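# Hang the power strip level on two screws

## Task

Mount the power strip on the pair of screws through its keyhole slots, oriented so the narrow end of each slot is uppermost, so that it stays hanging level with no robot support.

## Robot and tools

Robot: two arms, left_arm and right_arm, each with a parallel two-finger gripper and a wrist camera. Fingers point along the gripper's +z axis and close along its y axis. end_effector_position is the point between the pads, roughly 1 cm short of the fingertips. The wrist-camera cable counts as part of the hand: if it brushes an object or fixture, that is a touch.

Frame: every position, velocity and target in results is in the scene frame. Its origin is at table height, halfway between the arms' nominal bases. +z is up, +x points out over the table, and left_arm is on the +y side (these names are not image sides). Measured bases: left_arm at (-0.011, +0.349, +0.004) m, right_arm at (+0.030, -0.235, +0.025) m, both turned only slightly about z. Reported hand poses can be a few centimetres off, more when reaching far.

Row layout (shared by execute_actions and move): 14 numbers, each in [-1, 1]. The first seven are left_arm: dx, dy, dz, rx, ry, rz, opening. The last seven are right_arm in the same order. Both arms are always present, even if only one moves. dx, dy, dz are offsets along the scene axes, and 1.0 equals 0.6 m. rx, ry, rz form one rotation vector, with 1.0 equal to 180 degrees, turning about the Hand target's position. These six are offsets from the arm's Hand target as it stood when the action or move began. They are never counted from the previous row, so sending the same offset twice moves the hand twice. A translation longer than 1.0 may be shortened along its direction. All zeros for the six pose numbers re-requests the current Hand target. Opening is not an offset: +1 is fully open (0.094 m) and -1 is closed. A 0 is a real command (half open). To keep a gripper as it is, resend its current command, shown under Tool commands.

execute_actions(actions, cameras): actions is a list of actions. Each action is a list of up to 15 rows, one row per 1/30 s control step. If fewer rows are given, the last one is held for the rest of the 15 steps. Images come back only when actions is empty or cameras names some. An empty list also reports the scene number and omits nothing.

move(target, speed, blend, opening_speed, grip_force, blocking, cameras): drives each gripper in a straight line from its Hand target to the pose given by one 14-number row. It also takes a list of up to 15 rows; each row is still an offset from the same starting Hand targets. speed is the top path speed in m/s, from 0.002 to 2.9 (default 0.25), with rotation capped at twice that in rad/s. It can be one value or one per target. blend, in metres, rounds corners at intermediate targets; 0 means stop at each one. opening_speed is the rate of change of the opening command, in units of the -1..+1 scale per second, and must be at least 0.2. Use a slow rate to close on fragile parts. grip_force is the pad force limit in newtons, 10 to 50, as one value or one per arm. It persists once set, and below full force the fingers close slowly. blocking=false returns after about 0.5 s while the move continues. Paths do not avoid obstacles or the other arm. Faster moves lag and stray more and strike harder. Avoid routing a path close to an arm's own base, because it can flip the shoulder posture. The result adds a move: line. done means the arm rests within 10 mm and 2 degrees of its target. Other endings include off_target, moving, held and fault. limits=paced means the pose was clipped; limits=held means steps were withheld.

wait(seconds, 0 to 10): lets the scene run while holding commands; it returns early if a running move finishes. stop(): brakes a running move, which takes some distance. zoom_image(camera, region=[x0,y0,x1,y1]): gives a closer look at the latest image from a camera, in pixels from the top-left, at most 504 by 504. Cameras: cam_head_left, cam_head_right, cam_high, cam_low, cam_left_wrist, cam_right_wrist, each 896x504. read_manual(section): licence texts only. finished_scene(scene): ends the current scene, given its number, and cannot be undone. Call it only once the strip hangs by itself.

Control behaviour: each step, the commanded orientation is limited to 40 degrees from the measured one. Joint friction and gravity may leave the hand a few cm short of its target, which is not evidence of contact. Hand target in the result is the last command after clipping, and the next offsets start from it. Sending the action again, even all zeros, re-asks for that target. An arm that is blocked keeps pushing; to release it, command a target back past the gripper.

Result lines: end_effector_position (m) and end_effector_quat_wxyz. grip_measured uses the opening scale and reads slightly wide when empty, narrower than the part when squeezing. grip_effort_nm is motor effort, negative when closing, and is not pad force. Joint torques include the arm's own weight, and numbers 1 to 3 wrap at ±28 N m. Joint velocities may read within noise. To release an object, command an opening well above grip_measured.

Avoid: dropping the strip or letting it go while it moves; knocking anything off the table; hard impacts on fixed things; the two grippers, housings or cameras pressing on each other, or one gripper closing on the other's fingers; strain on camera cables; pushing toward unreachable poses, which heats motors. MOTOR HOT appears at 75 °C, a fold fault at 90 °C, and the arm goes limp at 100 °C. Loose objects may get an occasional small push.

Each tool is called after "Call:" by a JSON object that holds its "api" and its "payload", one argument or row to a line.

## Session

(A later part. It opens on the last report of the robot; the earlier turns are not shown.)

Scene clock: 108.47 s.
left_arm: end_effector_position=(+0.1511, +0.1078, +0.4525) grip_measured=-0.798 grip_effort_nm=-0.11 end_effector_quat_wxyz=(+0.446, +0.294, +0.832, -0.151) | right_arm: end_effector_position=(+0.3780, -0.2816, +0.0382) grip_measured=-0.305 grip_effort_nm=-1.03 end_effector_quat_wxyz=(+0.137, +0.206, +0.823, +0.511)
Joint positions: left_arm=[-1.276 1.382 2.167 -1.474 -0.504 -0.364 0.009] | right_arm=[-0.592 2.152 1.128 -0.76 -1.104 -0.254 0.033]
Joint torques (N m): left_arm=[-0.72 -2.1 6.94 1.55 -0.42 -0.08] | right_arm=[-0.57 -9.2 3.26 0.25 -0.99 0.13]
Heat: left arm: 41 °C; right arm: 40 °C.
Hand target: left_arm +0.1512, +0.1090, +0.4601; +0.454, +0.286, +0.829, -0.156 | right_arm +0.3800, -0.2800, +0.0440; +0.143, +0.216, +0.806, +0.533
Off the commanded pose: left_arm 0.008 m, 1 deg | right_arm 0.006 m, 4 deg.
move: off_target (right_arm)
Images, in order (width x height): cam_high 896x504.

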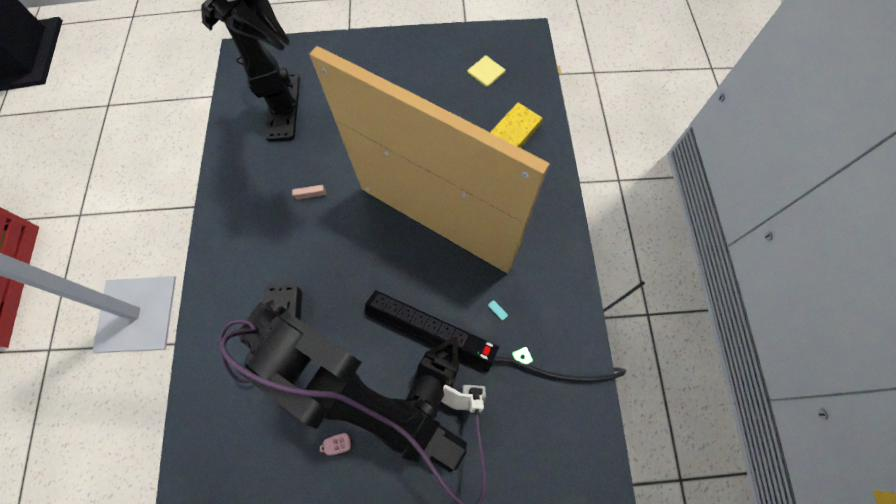

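Call:
{"api": "move", "payload": {
  "target": [
    [0,0,0,0,0,0,-0.8,0,0,-0.007,0,0,0,-0.6],
    [0,0,0,0,0,0,-0.8,0,0,-0.007,0,0,0,0.0],
    [0,0,0,0,0,0,-0.8,-0.0288,-0.0507,-0.007,0,0,0,0.0],
    [0,0,0,0,0,0,-0.8,-0.065,-0.115,0.06,0,0,0,0.0]
  ],
  "speed": [0.05,0.05,0.06,0.2],
  "opening_speed": 0.5,
  "blend": [0,0,0.01,0],
  "cameras": ["cam_high","cam_left_wrist","cam_right_wrist"]
}}

Scene clock: 115.57 s.
left_arm: end_effector_position=(+0.1511, +0.1078, +0.4525) grip_measured=-0.798 grip_effort_nm=-0.11 end_effector_quat_wxyz=(+0.446, +0.294, +0.832, -0.151) | right_arm: end_effector_position=(+0.3374, -0.3482, +0.0822) grip_measured=-0.002 grip_effort_nm=0.08 end_effector_quat_wxyz=(+0.143, +0.220, +0.807, +0.528)
Joint positions: left_arm=[-1.276 1.382 2.167 -1.474 -0.504 -0.364 0.009] | right_arm=[-0.834 2.2 1.343 -1.343 -1.052 -0.695 0.047]
Joint torques (N m): left_arm=[-0.72 -2.1 6.95 1.55 -0.43 -0.08] | right_arm=[0.36 -8.06 5.57 -0.46 -0.43 -0.14]
Heat: left arm: 41 °C; right arm: 39 °C.
Hand target: left_arm +0.1512, +0.1090, +0.4601; +0.454, +0.286, +0.829, -0.156 | right_arm +0.3410, -0.3490, +0.0800; +0.143, +0.216, +0.806, +0.533
Off the commanded pose: left_arm 0.008 m, 1 deg | right_arm 0.004 m, 1 deg.
move: done; target 2's new opening was sent with right_arm's hand 0.003 m and 3 deg from that target
camera_calibration:
cam_left_wrist: T_world_to_cam=[[-0.620464, -0.784152, -0.0113958, 0.182961], [-0.66305, 0.53229, -0.526339, 0.318822], [0.418795, -0.319018, -0.850199, 0.443115], [0, 0, 0, 1]] pos_world=[0.139341, 0.115126, 0.546629]
cam_right_wrist: T_world_to_cam=[[-0.179548, -0.333547, -0.925478, 0.0254142], [-0.981318, 0.126828, 0.144672, 0.399427], [0.0691215, 0.934163, -0.350087, 0.420743], [0, 0, 0, 1]] pos_world=[0.367445, -0.435224, 0.113031]
Images, in order (width x height): cam_high 896x504, cam_left_wrist 896x504, cam_right_wrist 896x504.

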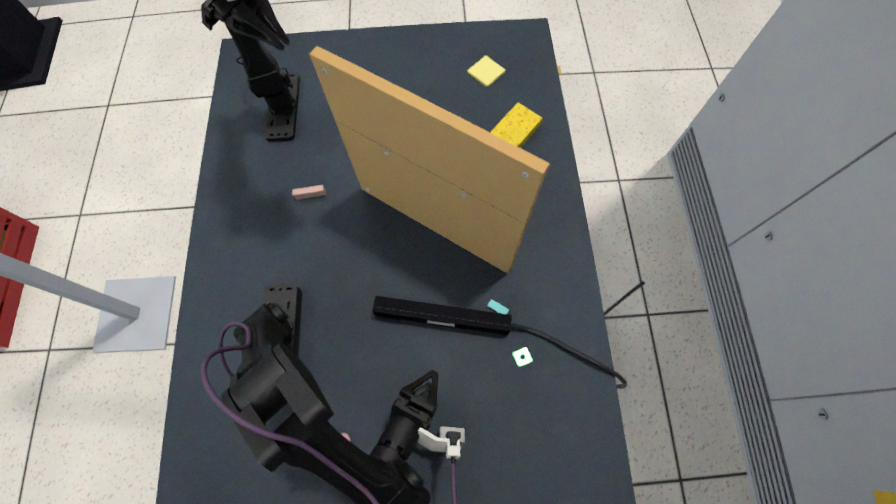

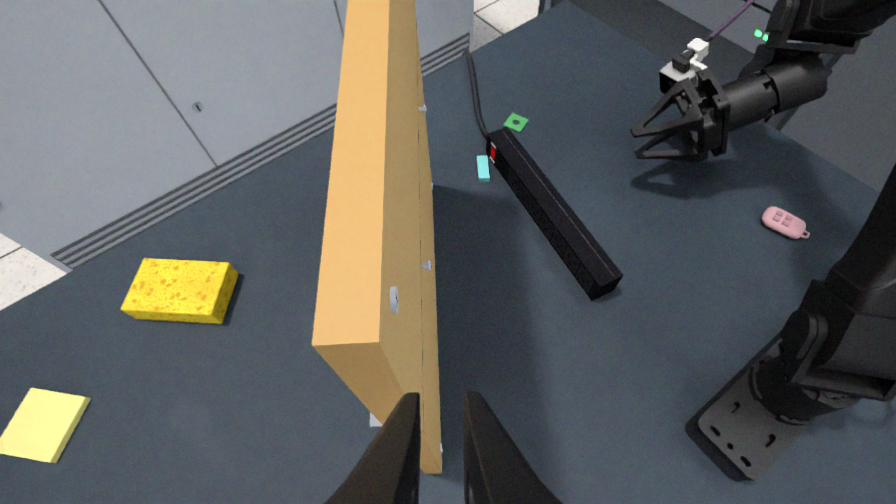

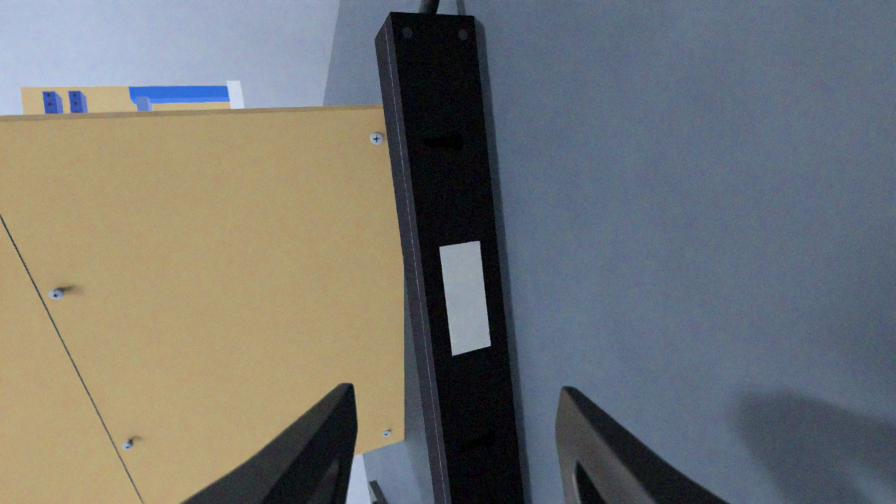

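Call:
{"api": "zoom_image", "payload": {
  "camera": "cam_right_wrist",
  "region": [370, 0, 510, 170]
}}

Call:
{"api": "zoom_image", "payload": {
  "camera": "cam_right_wrist",
  "region": [410, 380, 550, 504]
}}

Scaled by 2.965 from the camera's 896x504 image, which has a finer 1280x720 frame.

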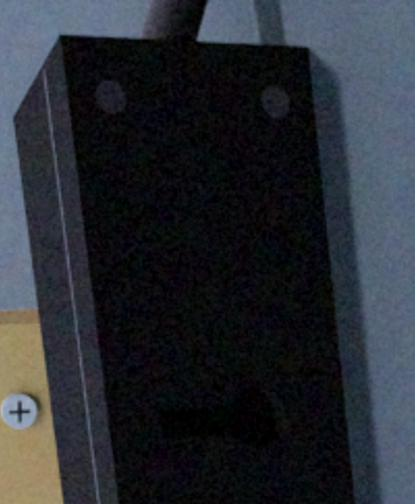

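Scaled by 3.600 from the camera's 896x504 image, which has a finer 1280x720 frame.

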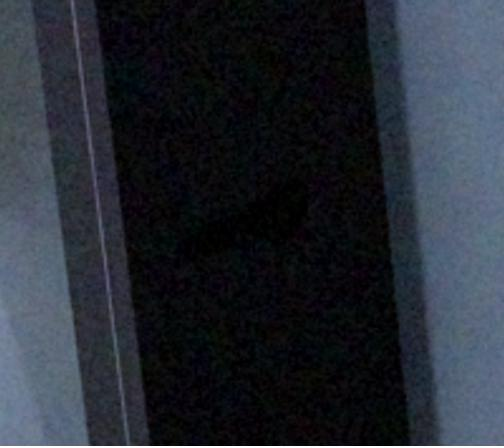

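Call:
{"api": "move", "payload": {
  "target": [
    [0,0,0,0,0,0,-0.8,0.04,0.05,0.1,-0.175,0.0654,0.0469,0.7],
    [0,0,0,0,0,0,-0.8,0.13,0.2183,0.0583,-0.35,0.1307,0.0937,0.7]
  ],
  "speed": 0.4,
  "blend": [0.03,0],
  "cameras": ["cam_right_wrist","cam_high"]
}}

Scene clock: 140.93 s.
left_arm: end_effector_position=(+0.1511, +0.1078, +0.4525) grip_measured=-0.798 grip_effort_nm=-0.11 end_effector_quat_wxyz=(+0.446, +0.294, +0.832, -0.151) | right_arm: end_effector_position=(+0.4151, -0.2148, +0.1144) grip_measured=+0.699 grip_effort_nm=0.08 end_effector_quat_wxyz=(+0.001, +0.090, +0.996, +0.006)
Joint positions: left_arm=[-1.276 1.382 2.167 -1.474 -0.504 -0.364 0.009] | right_arm=[0.065 2.014 1.706 -1.259 -0.011 0.225 0.08]
Joint torques (N m): left_arm=[-0.72 -2.11 6.95 1.55 -0.43 -0.08] | right_arm=[-0.51 -8.91 8.14 0.36 0.06 0.09]
Motor temperatures (°C): left_arm=[26 26 42 36 27 27 26] | right_arm=[28 34 37 33 27 25 24]
Heat: left arm: 42 °C; right arm: 37 °C.
Hand target: left_arm +0.1512, +0.1090, +0.4601; +0.454, +0.286, +0.829, -0.156 | right_arm +0.4191, -0.2180, +0.1150; +0.000, +0.095, +0.995, +0.000
Off the commanded pose: left_arm 0.008 m, 1 deg | right_arm 0.005 m, 1 deg.
move: done
camera_calibration:
cam_right_wrist: T_world_to_cam=[[-0.163103, -0.985964, -0.0356618, -0.135119], [-0.901796, 0.134323, 0.410757, 0.392347], [-0.400202, 0.0991555, -0.911047, 0.381655], [0, 0, 0, 1]] pos_world=[0.484517, -0.223767, 0.181727]
Images, in order (width x height): cam_high 896x504, cam_right_wrist 896x504.

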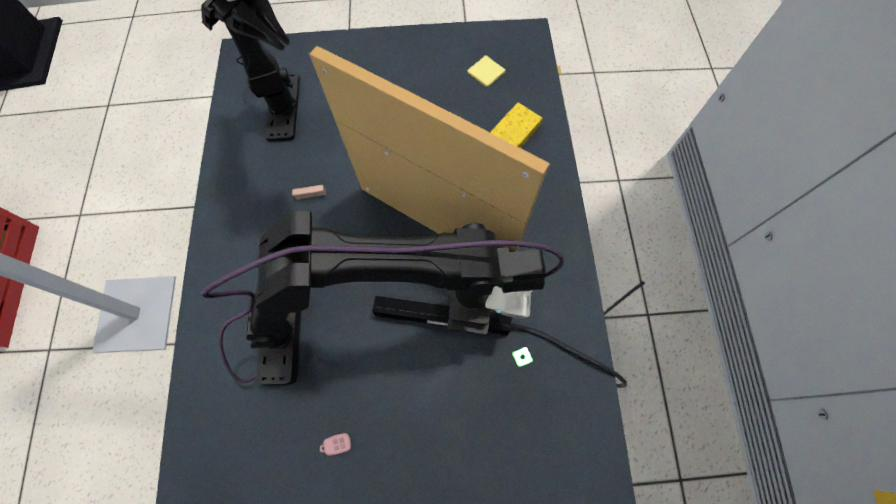

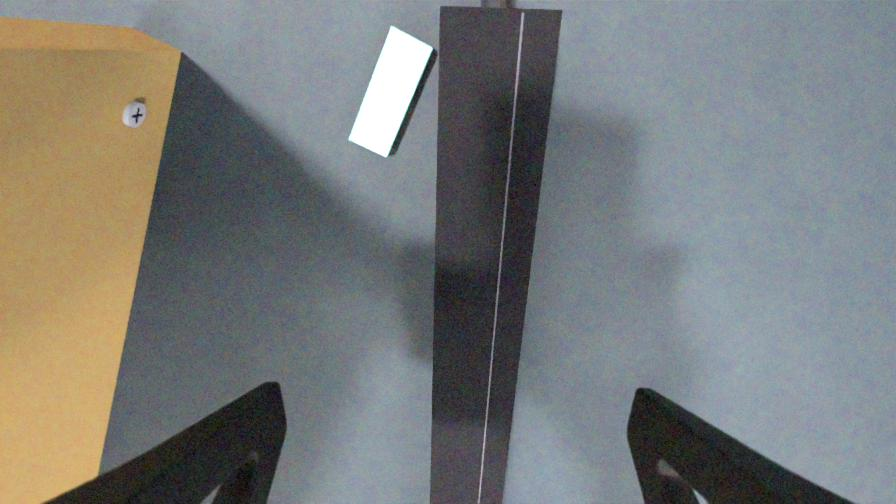

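Call:
{"api": "move", "payload": {
  "target": [
    [0,0,0,0,0,0,-0.8,-0.0008,-0.0042,-0.1367,0,0,0,0.7],
    [0,0,0,0,0,0,-0.8,-0.0008,-0.0042,-0.1367,0,0,0,-0.6]
  ],
  "speed": [0.2,0.1],
  "opening_speed": 1.5,
  "cameras": []
}}

Scene clock: 144.73 s.
left_arm: end_effector_position=(+0.1511, +0.1078, +0.4525) grip_measured=-0.798 grip_effort_nm=-0.11 end_effector_quat_wxyz=(+0.446, +0.294, +0.832, -0.151) | right_arm: end_effector_position=(+0.4164, -0.2194, +0.0375) grip_measured=-0.301 grip_effort_nm=-1.03 end_effector_quat_wxyz=(-0.002, +0.094, +0.996, +0.001)
Joint positions: left_arm=[-1.276 1.382 2.167 -1.474 -0.504 -0.364 0.009] | right_arm=[0.057 2.087 1.503 -0.99 -0.003 0.226 0.033]
Joint torques (N m): left_arm=[-0.72 -2.1 6.94 1.54 -0.43 -0.08] | right_arm=[-0.18 -9.96 5 0.66 -0.01 0.02]
Heat: left arm: 42 °C; right arm: 37 °C.
Hand target: left_arm +0.1512, +0.1090, +0.4601; +0.454, +0.286, +0.829, -0.156 | right_arm +0.4184, -0.2205, +0.0329; +0.000, +0.095, +0.996, +0.000
Off the commanded pose: left_arm 0.008 m, 1 deg | right_arm 0.005 m, 0 deg.
move: done
No camera images: "cameras" was empty.

Call:
{"api": "move", "payload": {
  "target": [
    [0,0,0,0,0,0,-0.8,0,0,0.1,0.05,-0.02,-0.01,-0.6],
    [0,0,0,0,0,0,-0.8,-0.0557,-0.0908,0.1333,0.3659,-0.1365,-0.0925,-0.6],
    [0,0,0,0,0,0,-0.8,-0.0557,-0.0908,0.0152,0.3659,-0.1365,-0.0925,-0.6]
  ],
  "speed": [0.25,0.35,0.15],
  "blend": [0.03,0,0],
  "cameras": ["cam_high","cam_left_wrist"]
}}

Scene clock: 150.93 s.
left_arm: end_effector_position=(+0.1511, +0.1078, +0.4525) grip_measured=-0.798 grip_effort_nm=-0.11 end_effector_quat_wxyz=(+0.446, +0.294, +0.832, -0.151) | right_arm: end_effector_position=(+0.3829, -0.2763, +0.0360) grip_measured=-0.301 grip_effort_nm=-1.03 end_effector_quat_wxyz=(+0.140, +0.205, +0.809, +0.533)
Joint positions: left_arm=[-1.276 1.382 2.167 -1.474 -0.504 -0.364 0.009] | right_arm=[-0.582 2.188 1.133 -0.738 -1.157 -0.253 0.033]
Joint torques (N m): left_arm=[-0.7 -2.1 6.95 1.55 -0.42 -0.08] | right_arm=[-0.49 -9.4 3.19 0.28 -0.99 0.1]
Heat: left arm: 42 °C; right arm: 37 °C.
Hand target: left_arm +0.1512, +0.1090, +0.4601; +0.454, +0.286, +0.829, -0.156 | right_arm +0.3850, -0.2751, +0.0420; +0.148, +0.212, +0.791, +0.554
Off the commanded pose: left_arm 0.008 m, 1 deg | right_arm 0.007 m, 3 deg.
move: off_target (right_arm)
camera_calibration:
cam_left_wrist: T_world_to_cam=[[-0.620464, -0.784152, -0.0113958, 0.182961], [-0.66305, 0.53229, -0.526339, 0.318822], [0.418795, -0.319018, -0.850199, 0.443115], [0, 0, 0, 1]] pos_world=[0.139341, 0.115126, 0.546629]
Images, in order (width x height): cam_high 896x504, cam_left_wrist 896x504.

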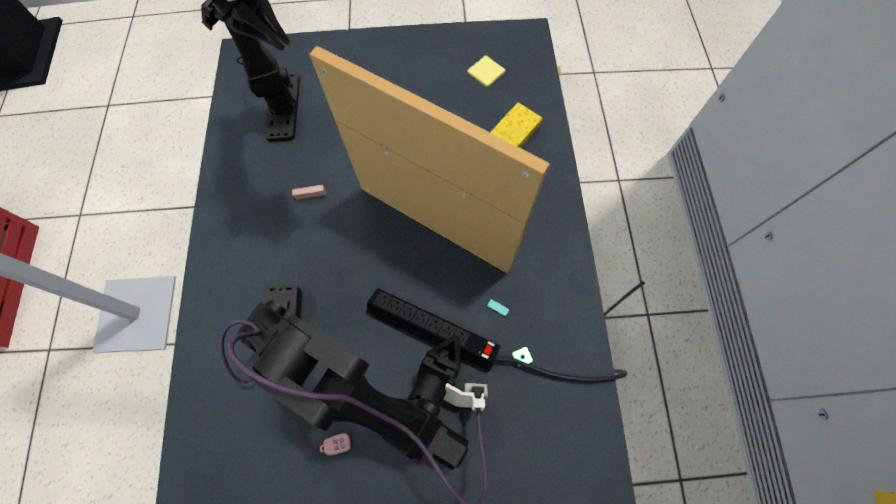

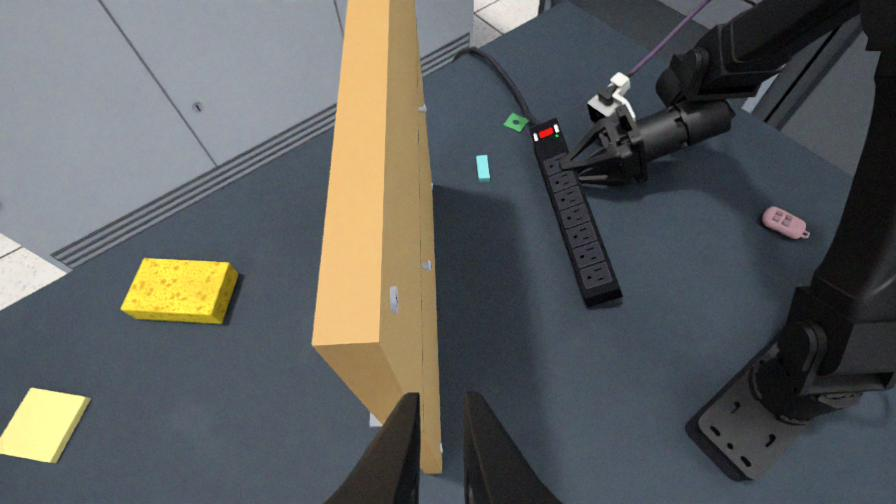

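Call:
{"api": "move", "payload": {
  "target": [
    [0,0,0,0,0,0,-0.8,0,0,-0.0117,0,0,0,-0.6],
    [0,0,0,0,0,0,-0.8,0,0,-0.0117,0,0,0,-0.08]
  ],
  "speed": [0.04,0.05],
  "opening_speed": 0.5,
  "cameras": ["cam_left_wrist","cam_right_wrist"]
}}

Call:
{"api": "zoom_image", "payload": {
  "camera": "cam_left_wrist",
  "region": [500, 60, 680, 220]
}}

Scene clock: 153.93 s.
left_arm: end_effector_position=(+0.1511, +0.1078, +0.4525) grip_measured=-0.798 grip_effort_nm=-0.11 end_effector_quat_wxyz=(+0.446, +0.294, +0.832, -0.151) | right_arm: end_effector_position=(+0.3852, -0.2754, +0.0372) grip_measured=-0.082 grip_effort_nm=0.08 end_effector_quat_wxyz=(+0.143, +0.209, +0.800, +0.544)
Joint positions: left_arm=[-1.276 1.382 2.167 -1.474 -0.504 -0.364 0.009] | right_arm=[-0.582 2.198 1.133 -0.727 -1.185 -0.24 0.043]
Joint torques (N m): left_arm=[-0.72 -2.11 6.94 1.55 -0.43 -0.08] | right_arm=[-0.5 -8.7 2.67 0.39 -0.73 -0.04]
Heat: left arm: 42 °C; right arm: 37 °C.
Hand target: left_arm +0.1512, +0.1090, +0.4601; +0.454, +0.286, +0.829, -0.156 | right_arm +0.3850, -0.2751, +0.0350; +0.149, +0.212, +0.791, +0.554
Off the commanded pose: left_arm 0.008 m, 1 deg | right_arm 0.002 m, 2 deg.
move: done; target 2's new opening was sent with right_arm's hand 0.002 m and 3 deg from that target
camera_calibration:
cam_left_wrist: T_world_to_cam=[[-0.620464, -0.784152, -0.0113958, 0.182961], [-0.66305, 0.53229, -0.526339, 0.318822], [0.418795, -0.319018, -0.850199, 0.443115], [0, 0, 0, 1]] pos_world=[0.139341, 0.115126, 0.546629]
cam_right_wrist: T_world_to_cam=[[-0.154044, -0.308337, -0.938722, 0.0142593], [-0.986309, 0.104589, 0.127499, 0.440182], [0.0588672, 0.94551, -0.320227, 0.339711], [0, 0, 0, 1]] pos_world=[0.416354, -0.362841, 0.0660475]
Images, in order (width x height): cam_left_wrist 896x504, cam_right_wrist 896x504.

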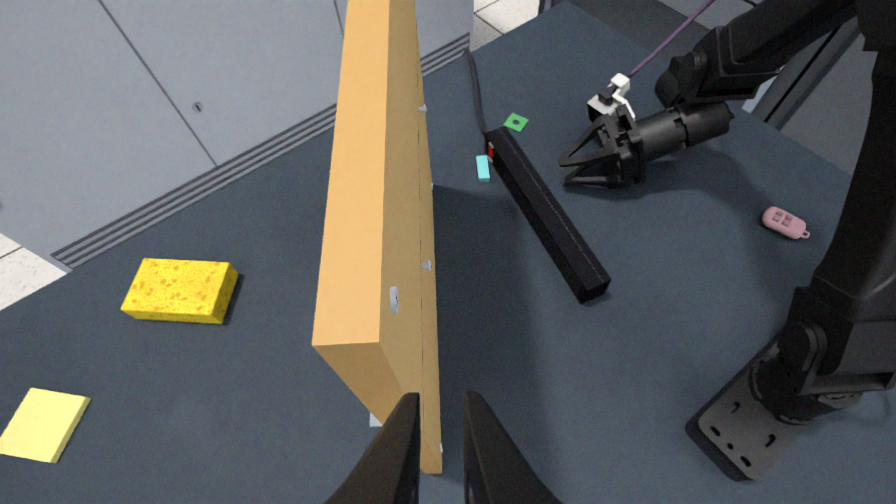

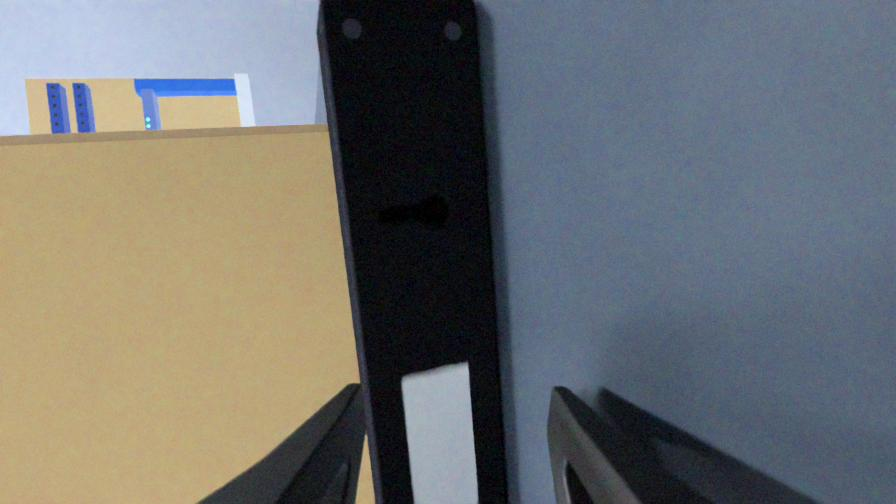

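Scaled by 2.800 from the camera's 896x504 image, which has a finer 1280x720 frame.

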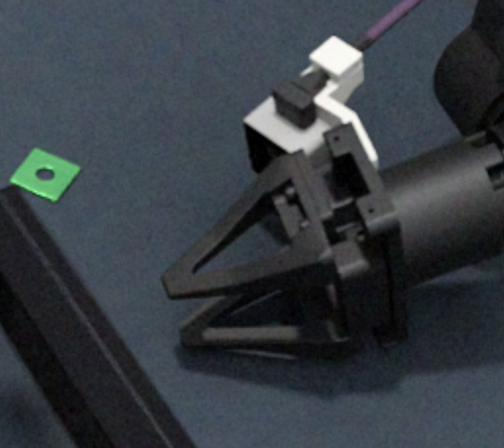

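Call:
{"api": "move", "payload": {
  "target": [
    [0,0,0,0,0,0,-0.8,-0.03,-0.04,0.1167,-0.12,0.045,0.03,0.7],
    [0,0,0,0,0,0,-0.8,0.0558,0.091,0.1083,-0.3659,0.1365,0.0925,0.7],
    [0,0,0,0,0,0,-0.8,0.0558,0.091,0.0083,-0.3659,0.1365,0.0925,0.7],
    [0,0,0,0,0,0,-0.8,0.0558,0.091,0.0083,-0.3659,0.1365,0.0925,-0.6]
  ],
  "speed": [0.4,0.4,0.2,0.1],
  "blend": [0.04,0.01,0,0],
  "opening_speed": 2.0,
  "cameras": ["cam_right_wrist","cam_high"]
}}

Scene clock: 178.17 s.
left_arm: end_effector_position=(+0.1511, +0.1078, +0.4525) grip_measured=-0.798 grip_effort_nm=-0.11 end_effector_quat_wxyz=(+0.446, +0.294, +0.832, -0.151) | right_arm: end_effector_position=(+0.4157, -0.2172, +0.0437) grip_measured=-0.311 grip_effort_nm=-1.03 end_effector_quat_wxyz=(-0.004, +0.090, +0.996, +0.004)
Joint positions: left_arm=[-1.276 1.382 2.167 -1.474 -0.504 -0.364 0.009] | right_arm=[0.06 2.079 1.517 -1.015 -0.009 0.221 0.032]
Joint torques (N m): left_arm=[-0.7 -2.1 6.93 1.55 -0.43 -0.08] | right_arm=[-0.55 -10.11 5.12 0.71 0.04 0.08]
Heat: left arm: 42 °C; right arm: 36 °C.
Hand target: left_arm +0.1512, +0.1090, +0.4601; +0.454, +0.286, +0.829, -0.156 | right_arm +0.4184, -0.2204, +0.0399; +0.000, +0.095, +0.996, +0.000
Off the commanded pose: left_arm 0.008 m, 1 deg | right_arm 0.006 m, 1 deg.
move: done
camera_calibration:
cam_right_wrist: T_world_to_cam=[[-0.164608, -0.985848, -0.0317539, -0.13939], [-0.897415, 0.136327, 0.419598, 0.420509], [-0.40933, 0.0975656, -0.907155, 0.321013], [0, 0, 0, 1]] pos_world=[0.485827, -0.226064, 0.110338]
Images, in order (width x height): cam_high 896x504, cam_right_wrist 896x504.

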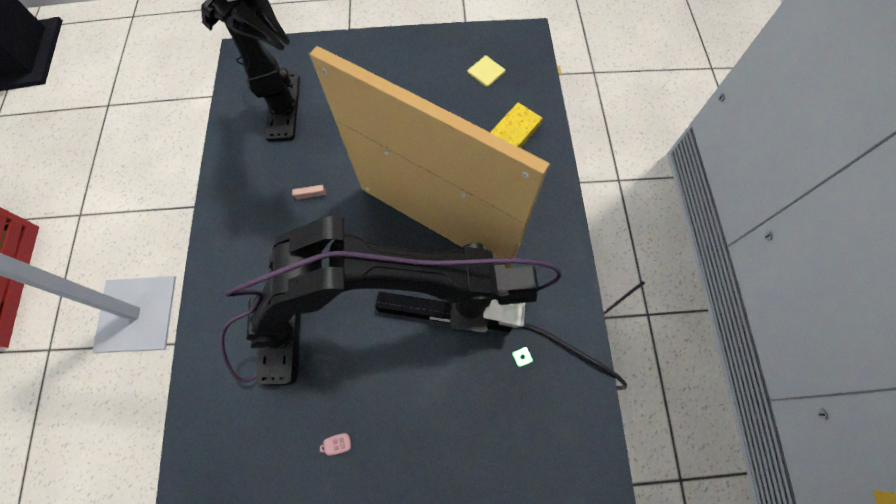

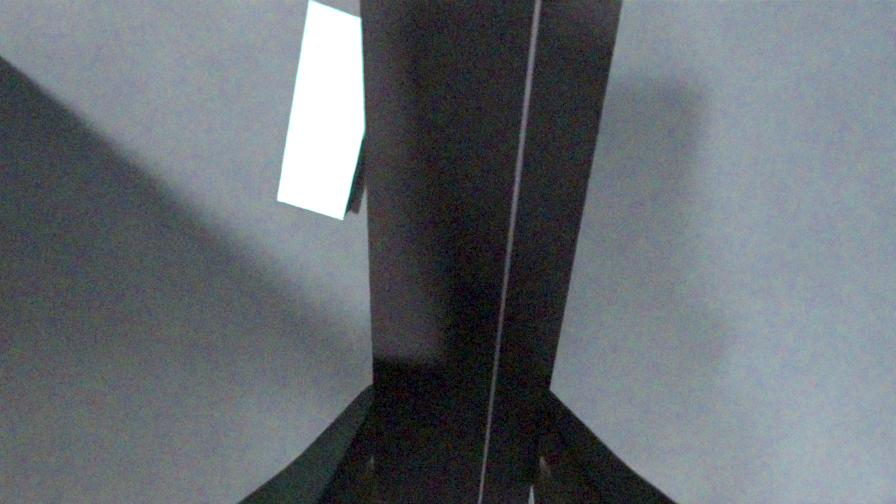

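Call:
{"api": "move", "payload": {
  "target": [
    [0,0,0,0,0,0,-0.8,-0.01,0.01,0.1,0.05,0,0,-0.6],
    [0,0,0,0,0,0,-0.8,-0.0973,0.084,0.1168,0.3852,-0.0538,0.0286,-0.6],
    [0,0,0,0,0,0,-0.8,-0.0973,0.084,0.0,0.3852,-0.0538,0.0286,-0.6]
  ],
  "speed": [0.25,0.35,0.15],
  "blend": [0.03,0,0],
  "cameras": ["cam_high","cam_left_wrist"]
}}

Scene clock: 184.53 s.
left_arm: end_effector_position=(+0.1511, +0.1078, +0.4525) grip_measured=-0.798 grip_effort_nm=-0.11 end_effector_quat_wxyz=(+0.446, +0.294, +0.832, -0.151) | right_arm: end_effector_position=(+0.3599, -0.1765, +0.0356) grip_measured=-0.311 grip_effort_nm=-1.03 end_effector_quat_wxyz=(+0.026, +0.026, +0.831, +0.554)
Joint positions: left_arm=[-1.276 1.382 2.167 -1.474 -0.504 -0.364 0.009] | right_arm=[-0.31 2.282 1.256 -1.082 -1.107 -0.604 0.032]
Joint torques (N m): left_arm=[-0.72 -2.1 6.95 1.54 -0.42 -0.08] | right_arm=[0.9 -9.59 2.65 -0.39 -0.89 -0.04]
Heat: left arm: 42 °C; right arm: 36 °C.
Hand target: left_arm +0.1512, +0.1090, +0.4601; +0.454, +0.286, +0.829, -0.156 | right_arm +0.3602, -0.1700, +0.0400; +0.025, +0.035, +0.818, +0.573
Off the commanded pose: left_arm 0.008 m, 1 deg | right_arm 0.008 m, 3 deg.
move: off_target (right_arm)
camera_calibration:
cam_left_wrist: T_world_to_cam=[[-0.620464, -0.784152, -0.0113958, 0.182961], [-0.66305, 0.53229, -0.526339, 0.318822], [0.418795, -0.319018, -0.850199, 0.443115], [0, 0, 0, 1]] pos_world=[0.139341, 0.115126, 0.546629]
Images, in order (width x height): cam_high 896x504, cam_left_wrist 896x504.

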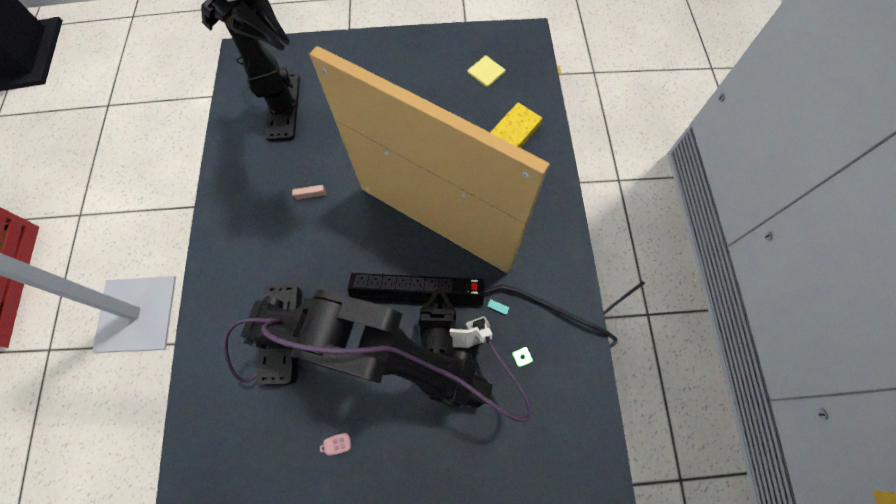

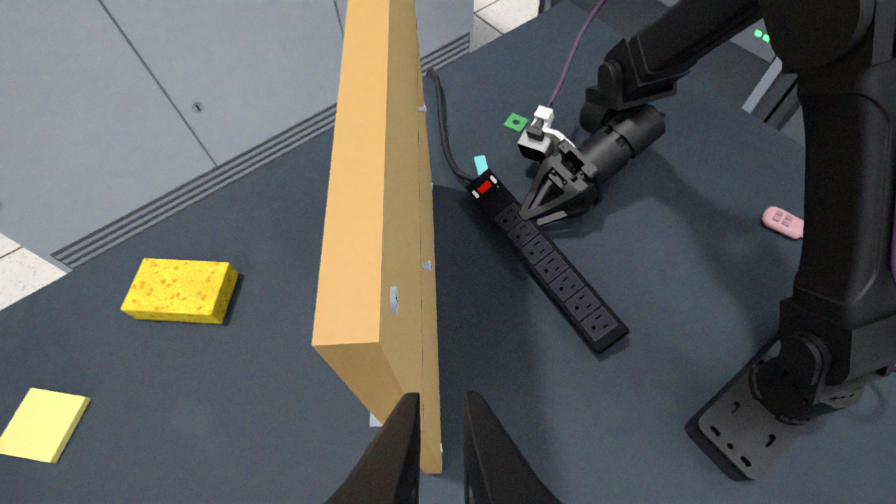

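Call:
{"api": "move", "payload": {
  "target": [
    [0,0,0,0,0,0,-0.8,0,0,-0.0083,0,0,0,-0.6],
    [0,0,0,0,0,0,-0.8,0,0,-0.0083,0,0,0,-0.15]
  ],
  "speed": [0.04,0.05],
  "opening_speed": 0.4,
  "cameras": ["cam_left_wrist","cam_right_wrist"]
}}

Call:
{"api": "zoom_image", "payload": {
  "camera": "cam_left_wrist",
  "region": [460, 120, 660, 360]
}}

Scene clock: 187.63 s.
left_arm: end_effector_position=(+0.1511, +0.1078, +0.4525) grip_measured=-0.798 grip_effort_nm=-0.11 end_effector_quat_wxyz=(+0.446, +0.294, +0.832, -0.151) | right_arm: end_effector_position=(+0.3626, -0.1739, +0.0384) grip_measured=-0.152 grip_effort_nm=0.08 end_effector_quat_wxyz=(+0.032, +0.027, +0.827, +0.561)
Joint positions: left_arm=[-1.276 1.382 2.167 -1.474 -0.504 -0.364 0.009] | right_arm=[-0.304 2.282 1.256 -1.077 -1.13 -0.602 0.04]
Joint torques (N m): left_arm=[-0.7 -2.11 6.94 1.55 -0.43 -0.08] | right_arm=[0.31 -8.62 2.66 -0.29 -0.6 -0.01]
Heat: left arm: 42 °C; right arm: 36 °C.
Hand target: left_arm +0.1512, +0.1090, +0.4601; +0.454, +0.286, +0.829, -0.156 | right_arm +0.3601, -0.1699, +0.0350; +0.025, +0.035, +0.818, +0.573
Off the commanded pose: left_arm 0.008 m, 1 deg | right_arm 0.006 m, 2 deg.
move: done; target 2's new opening was sent with right_arm's hand 0.007 m and 3 deg from that target
camera_calibration:
cam_left_wrist: T_world_to_cam=[[-0.620464, -0.784152, -0.0113958, 0.182961], [-0.66305, 0.53229, -0.526339, 0.318822], [0.418795, -0.319018, -0.850199, 0.443115], [0, 0, 0, 1]] pos_world=[0.139341, 0.115126, 0.546629]
cam_right_wrist: T_world_to_cam=[[0.0100793, -0.347229, -0.937726, -0.0231681], [-0.941885, -0.318201, 0.107702, 0.318236], [-0.335783, 0.882145, -0.330257, 0.37787], [0, 0, 0, 1]] pos_world=[0.426858, -0.240118, 0.0687943]
Images, in order (width x height): cam_left_wrist 896x504, cam_right_wrist 896x504.

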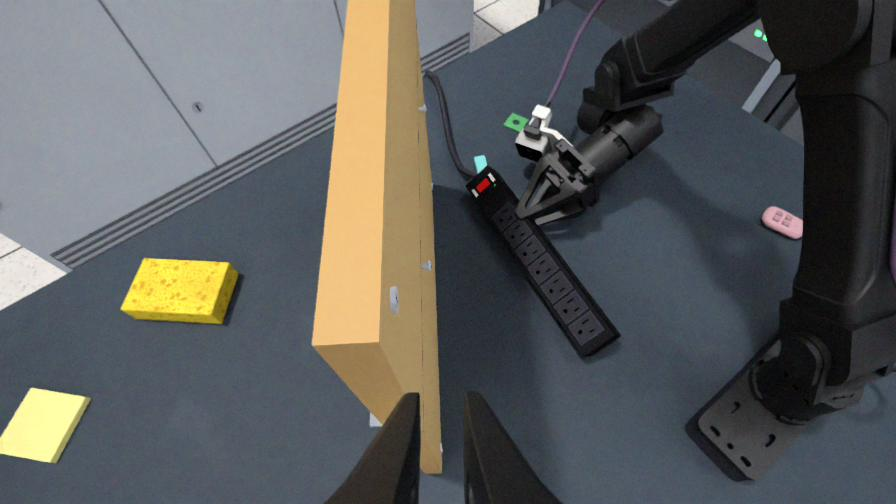

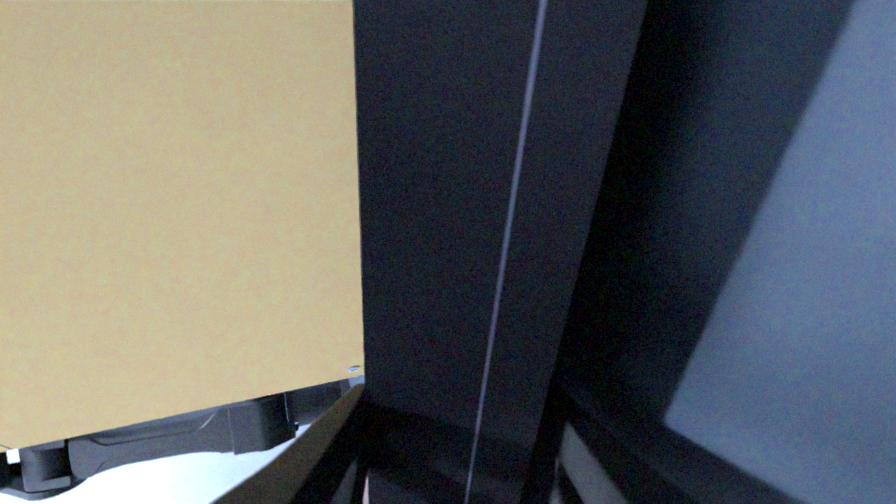

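Scaled by 2.100 from the camera's 896x504 image, which has a finer 1280x720 frame.

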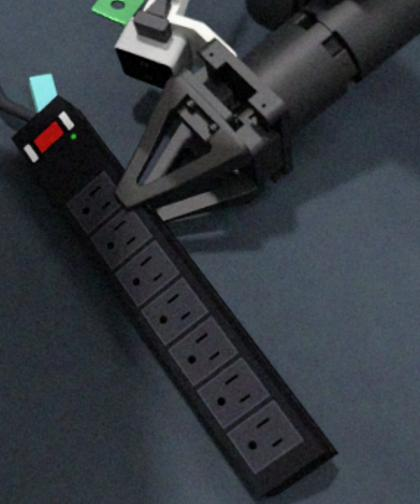

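Call:
{"api": "move", "payload": {
  "target": [
    [0,0,0,0,0,0,-0.8,0,0,0.003,0,0,0,0.0],
    [0,0,0,0,0,0,-0.8,-0.002,-0.022,0.003,0,0,0,0.0]
  ],
  "speed": [0.04,0.04],
  "opening_speed": 0.4,
  "cameras": ["cam_left_wrist","cam_right_wrist"]
}}

Call:
{"api": "zoom_image", "payload": {
  "camera": "cam_left_wrist",
  "region": [460, 120, 660, 360]
}}

Scene clock: 190.27 s.
left_arm: end_effector_position=(+0.1511, +0.1078, +0.4525) grip_measured=-0.798 grip_effort_nm=-0.11 end_effector_quat_wxyz=(+0.446, +0.294, +0.832, -0.151) | right_arm: end_effector_position=(+0.3557, -0.1819, +0.0388) grip_measured=-0.002 grip_effort_nm=0.08 end_effector_quat_wxyz=(+0.023, +0.036, +0.821, +0.569)
Joint positions: left_arm=[-1.276 1.382 2.167 -1.474 -0.504 -0.364 0.009] | right_arm=[-0.336 2.305 1.268 -1.155 -1.123 -0.667 0.047]
Joint torques (N m): left_arm=[-0.72 -2.1 6.95 1.55 -0.43 -0.08] | right_arm=[-0.12 -8.44 4.57 -0.45 -0.49 -0.18]
Heat: left arm: 42 °C; right arm: 36 °C.
Hand target: left_arm +0.1512, +0.1090, +0.4601; +0.454, +0.286, +0.829, -0.156 | right_arm +0.3590, -0.1832, +0.0368; +0.025, +0.035, +0.818, +0.573
Off the commanded pose: left_arm 0.008 m, 1 deg | right_arm 0.004 m, 1 deg.
move: done
camera_calibration:
cam_left_wrist: T_world_to_cam=[[-0.620464, -0.784152, -0.0113958, 0.182961], [-0.66305, 0.53229, -0.526339, 0.318822], [0.418795, -0.319018, -0.850199, 0.443115], [0, 0, 0, 1]] pos_world=[0.139341, 0.115126, 0.546629]
cam_right_wrist: T_world_to_cam=[[-0.0161808, -0.328803, -0.94426, -0.0124826], [-0.940453, -0.315692, 0.126043, 0.308357], [-0.339539, 0.890071, -0.304116, 0.384467], [0, 0, 0, 1]] pos_world=[0.420335, -0.248962, 0.0662692]
Images, in order (width x height): cam_left_wrist 896x504, cam_right_wrist 896x504.

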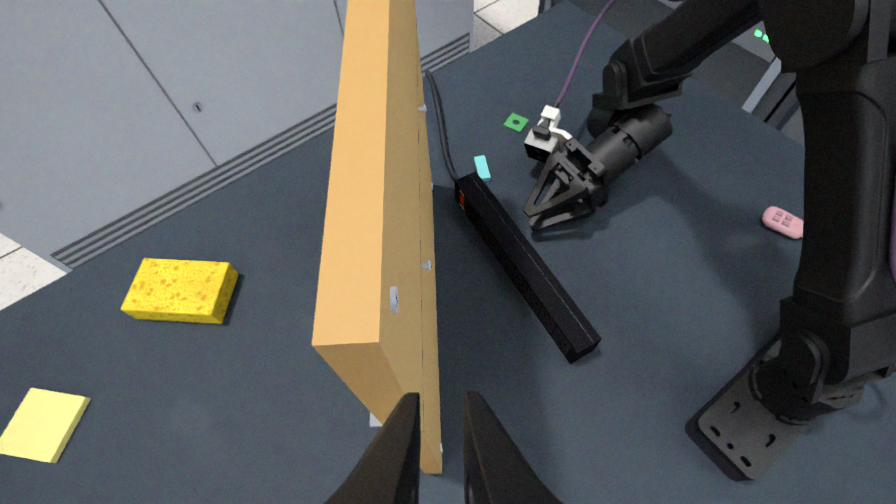

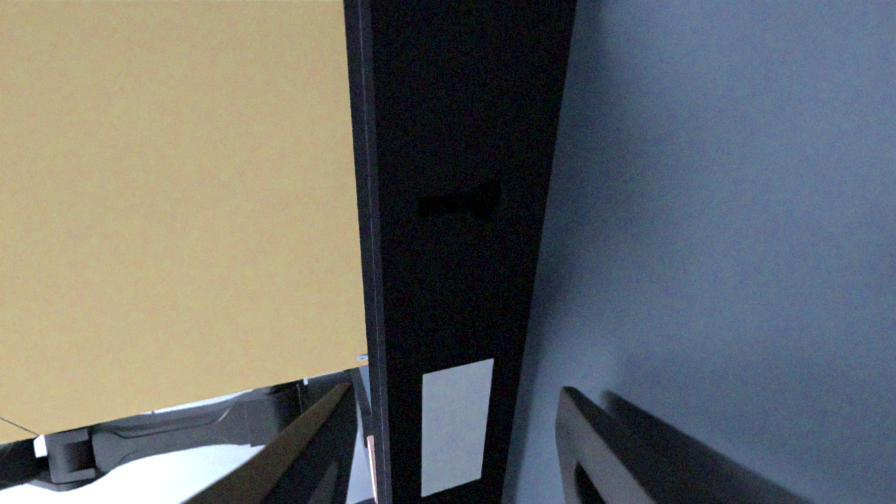

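Scaled by 2.100 from the camera's 896x504 image, which has a finer 1280x720 frame.

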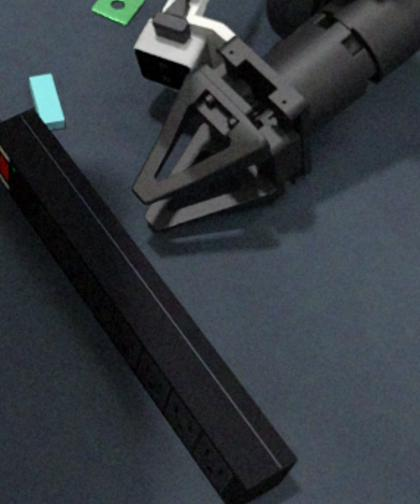

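Call:
{"api": "zoom_image", "payload": {
  "camera": "cam_left_wrist",
  "region": [465, 145, 505, 190]
}}

Call:
{"api": "zoom_image", "payload": {
  "camera": "cam_left_wrist",
  "region": [750, 195, 820, 250]
}}

Scaled by 11.200 from the camera's 896x504 image, which has a finer 1280x720 frame.

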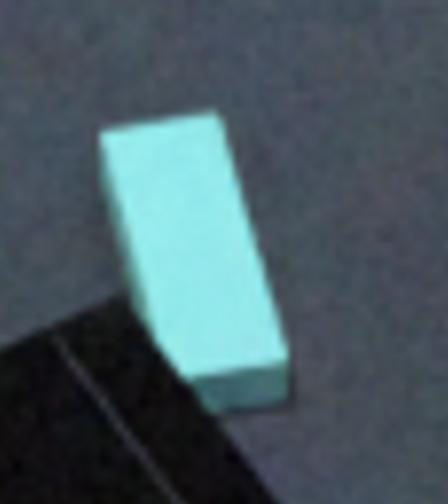

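Scaled by 7.200 from the camera's 896x504 image, which has a finer 1280x720 frame.

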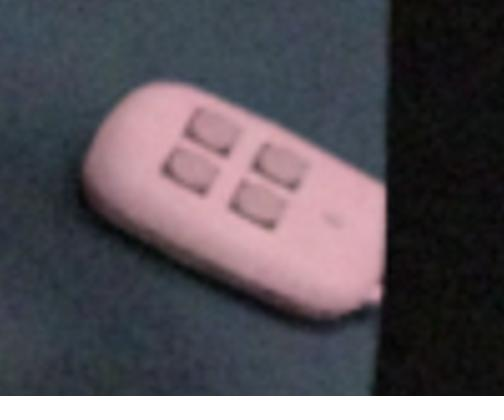

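Call:
{"api": "move", "payload": {
  "target": [
    [-0.008,-0.07,-0.05,0.01,0.01,-0.02,-0.8,0.0,-0.05,0.12,-0.116,0.013,-0.004,0.7],
    [-0.0183,-0.1817,-0.1667,0.0366,0.032,-0.06,-0.8,-0.0567,0.0953,0.1303,-0.3865,0.0433,-0.014,0.7]
  ],
  "speed": [0.35,0.35],
  "blend": [0.04,0],
  "cameras": ["cam_right_wrist","cam_left_wrist","cam_high"]
}}

Scene clock: 244.53 s.
left_arm: end_effector_position=(+0.1419, +0.0039, +0.3620) grip_measured=-0.798 grip_effort_nm=-0.11 end_effector_quat_wxyz=(+0.377, +0.373, +0.832, -0.164) | right_arm: end_effector_position=(+0.3203, -0.1249, +0.1123) grip_measured=+0.698 grip_effort_nm=0.08 end_effector_quat_wxyz=(-0.002, +0.064, +0.998, +0.006)
Joint positions: left_arm=[-1.317 1.486 1.861 -1.162 -0.364 -0.332 0.009] | right_arm=[0.373 1.728 1.323 -1.164 -0.012 0.481 0.08]
Joint torques (N m): left_arm=[-0.69 -4.45 5.56 1.65 -0.21 0.13] | right_arm=[-0.08 -6.54 7.88 0.39 0.11 0.07]
Heat: left arm: 42 °C; right arm: 35 °C.
Hand target: left_arm +0.1402, +0.0000, +0.3601; +0.378, +0.380, +0.828, -0.164 | right_arm +0.3249, -0.1261, +0.1149; +0.000, +0.068, +0.998, +0.000
Off the commanded pose: left_arm 0.005 m, 1 deg | right_arm 0.006 m, 1 deg.
move: done
camera_calibration:
cam_left_wrist: T_world_to_cam=[[-0.741355, -0.671058, -0.00855877, 0.110375], [-0.609885, 0.678987, -0.408677, 0.269718], [0.280057, -0.297755, -0.912639, 0.37913], [0, 0, 0, 1]] pos_world=[0.140146, 0.00382098, 0.457181]
cam_right_wrist: T_world_to_cam=[[-0.111517, -0.993118, -0.0357852, -0.0794124], [-0.905325, 0.0866766, 0.415782, 0.290253], [-0.409819, 0.0787639, -0.90876, 0.333162], [0, 0, 0, 1]] pos_world=[0.390454, -0.130265, 0.17924]
Images, in order (width x height): cam_high 896x504, cam_left_wrist 896x504, cam_right_wrist 896x504.

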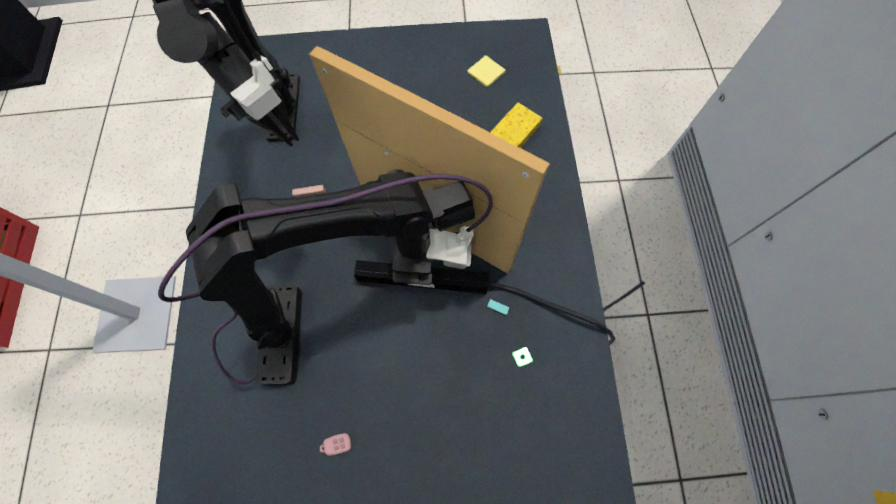

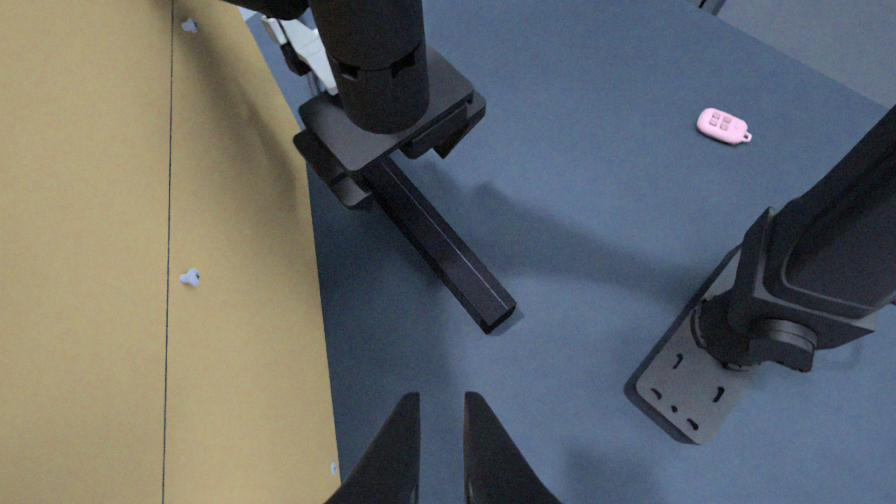

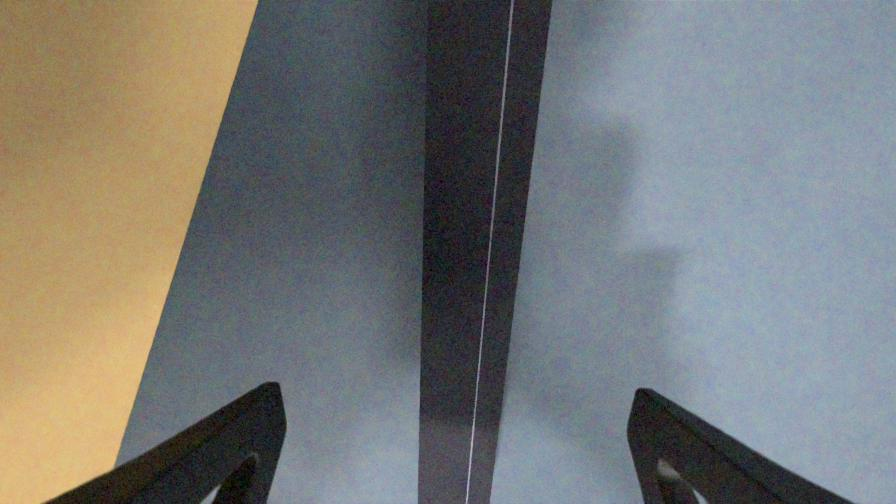

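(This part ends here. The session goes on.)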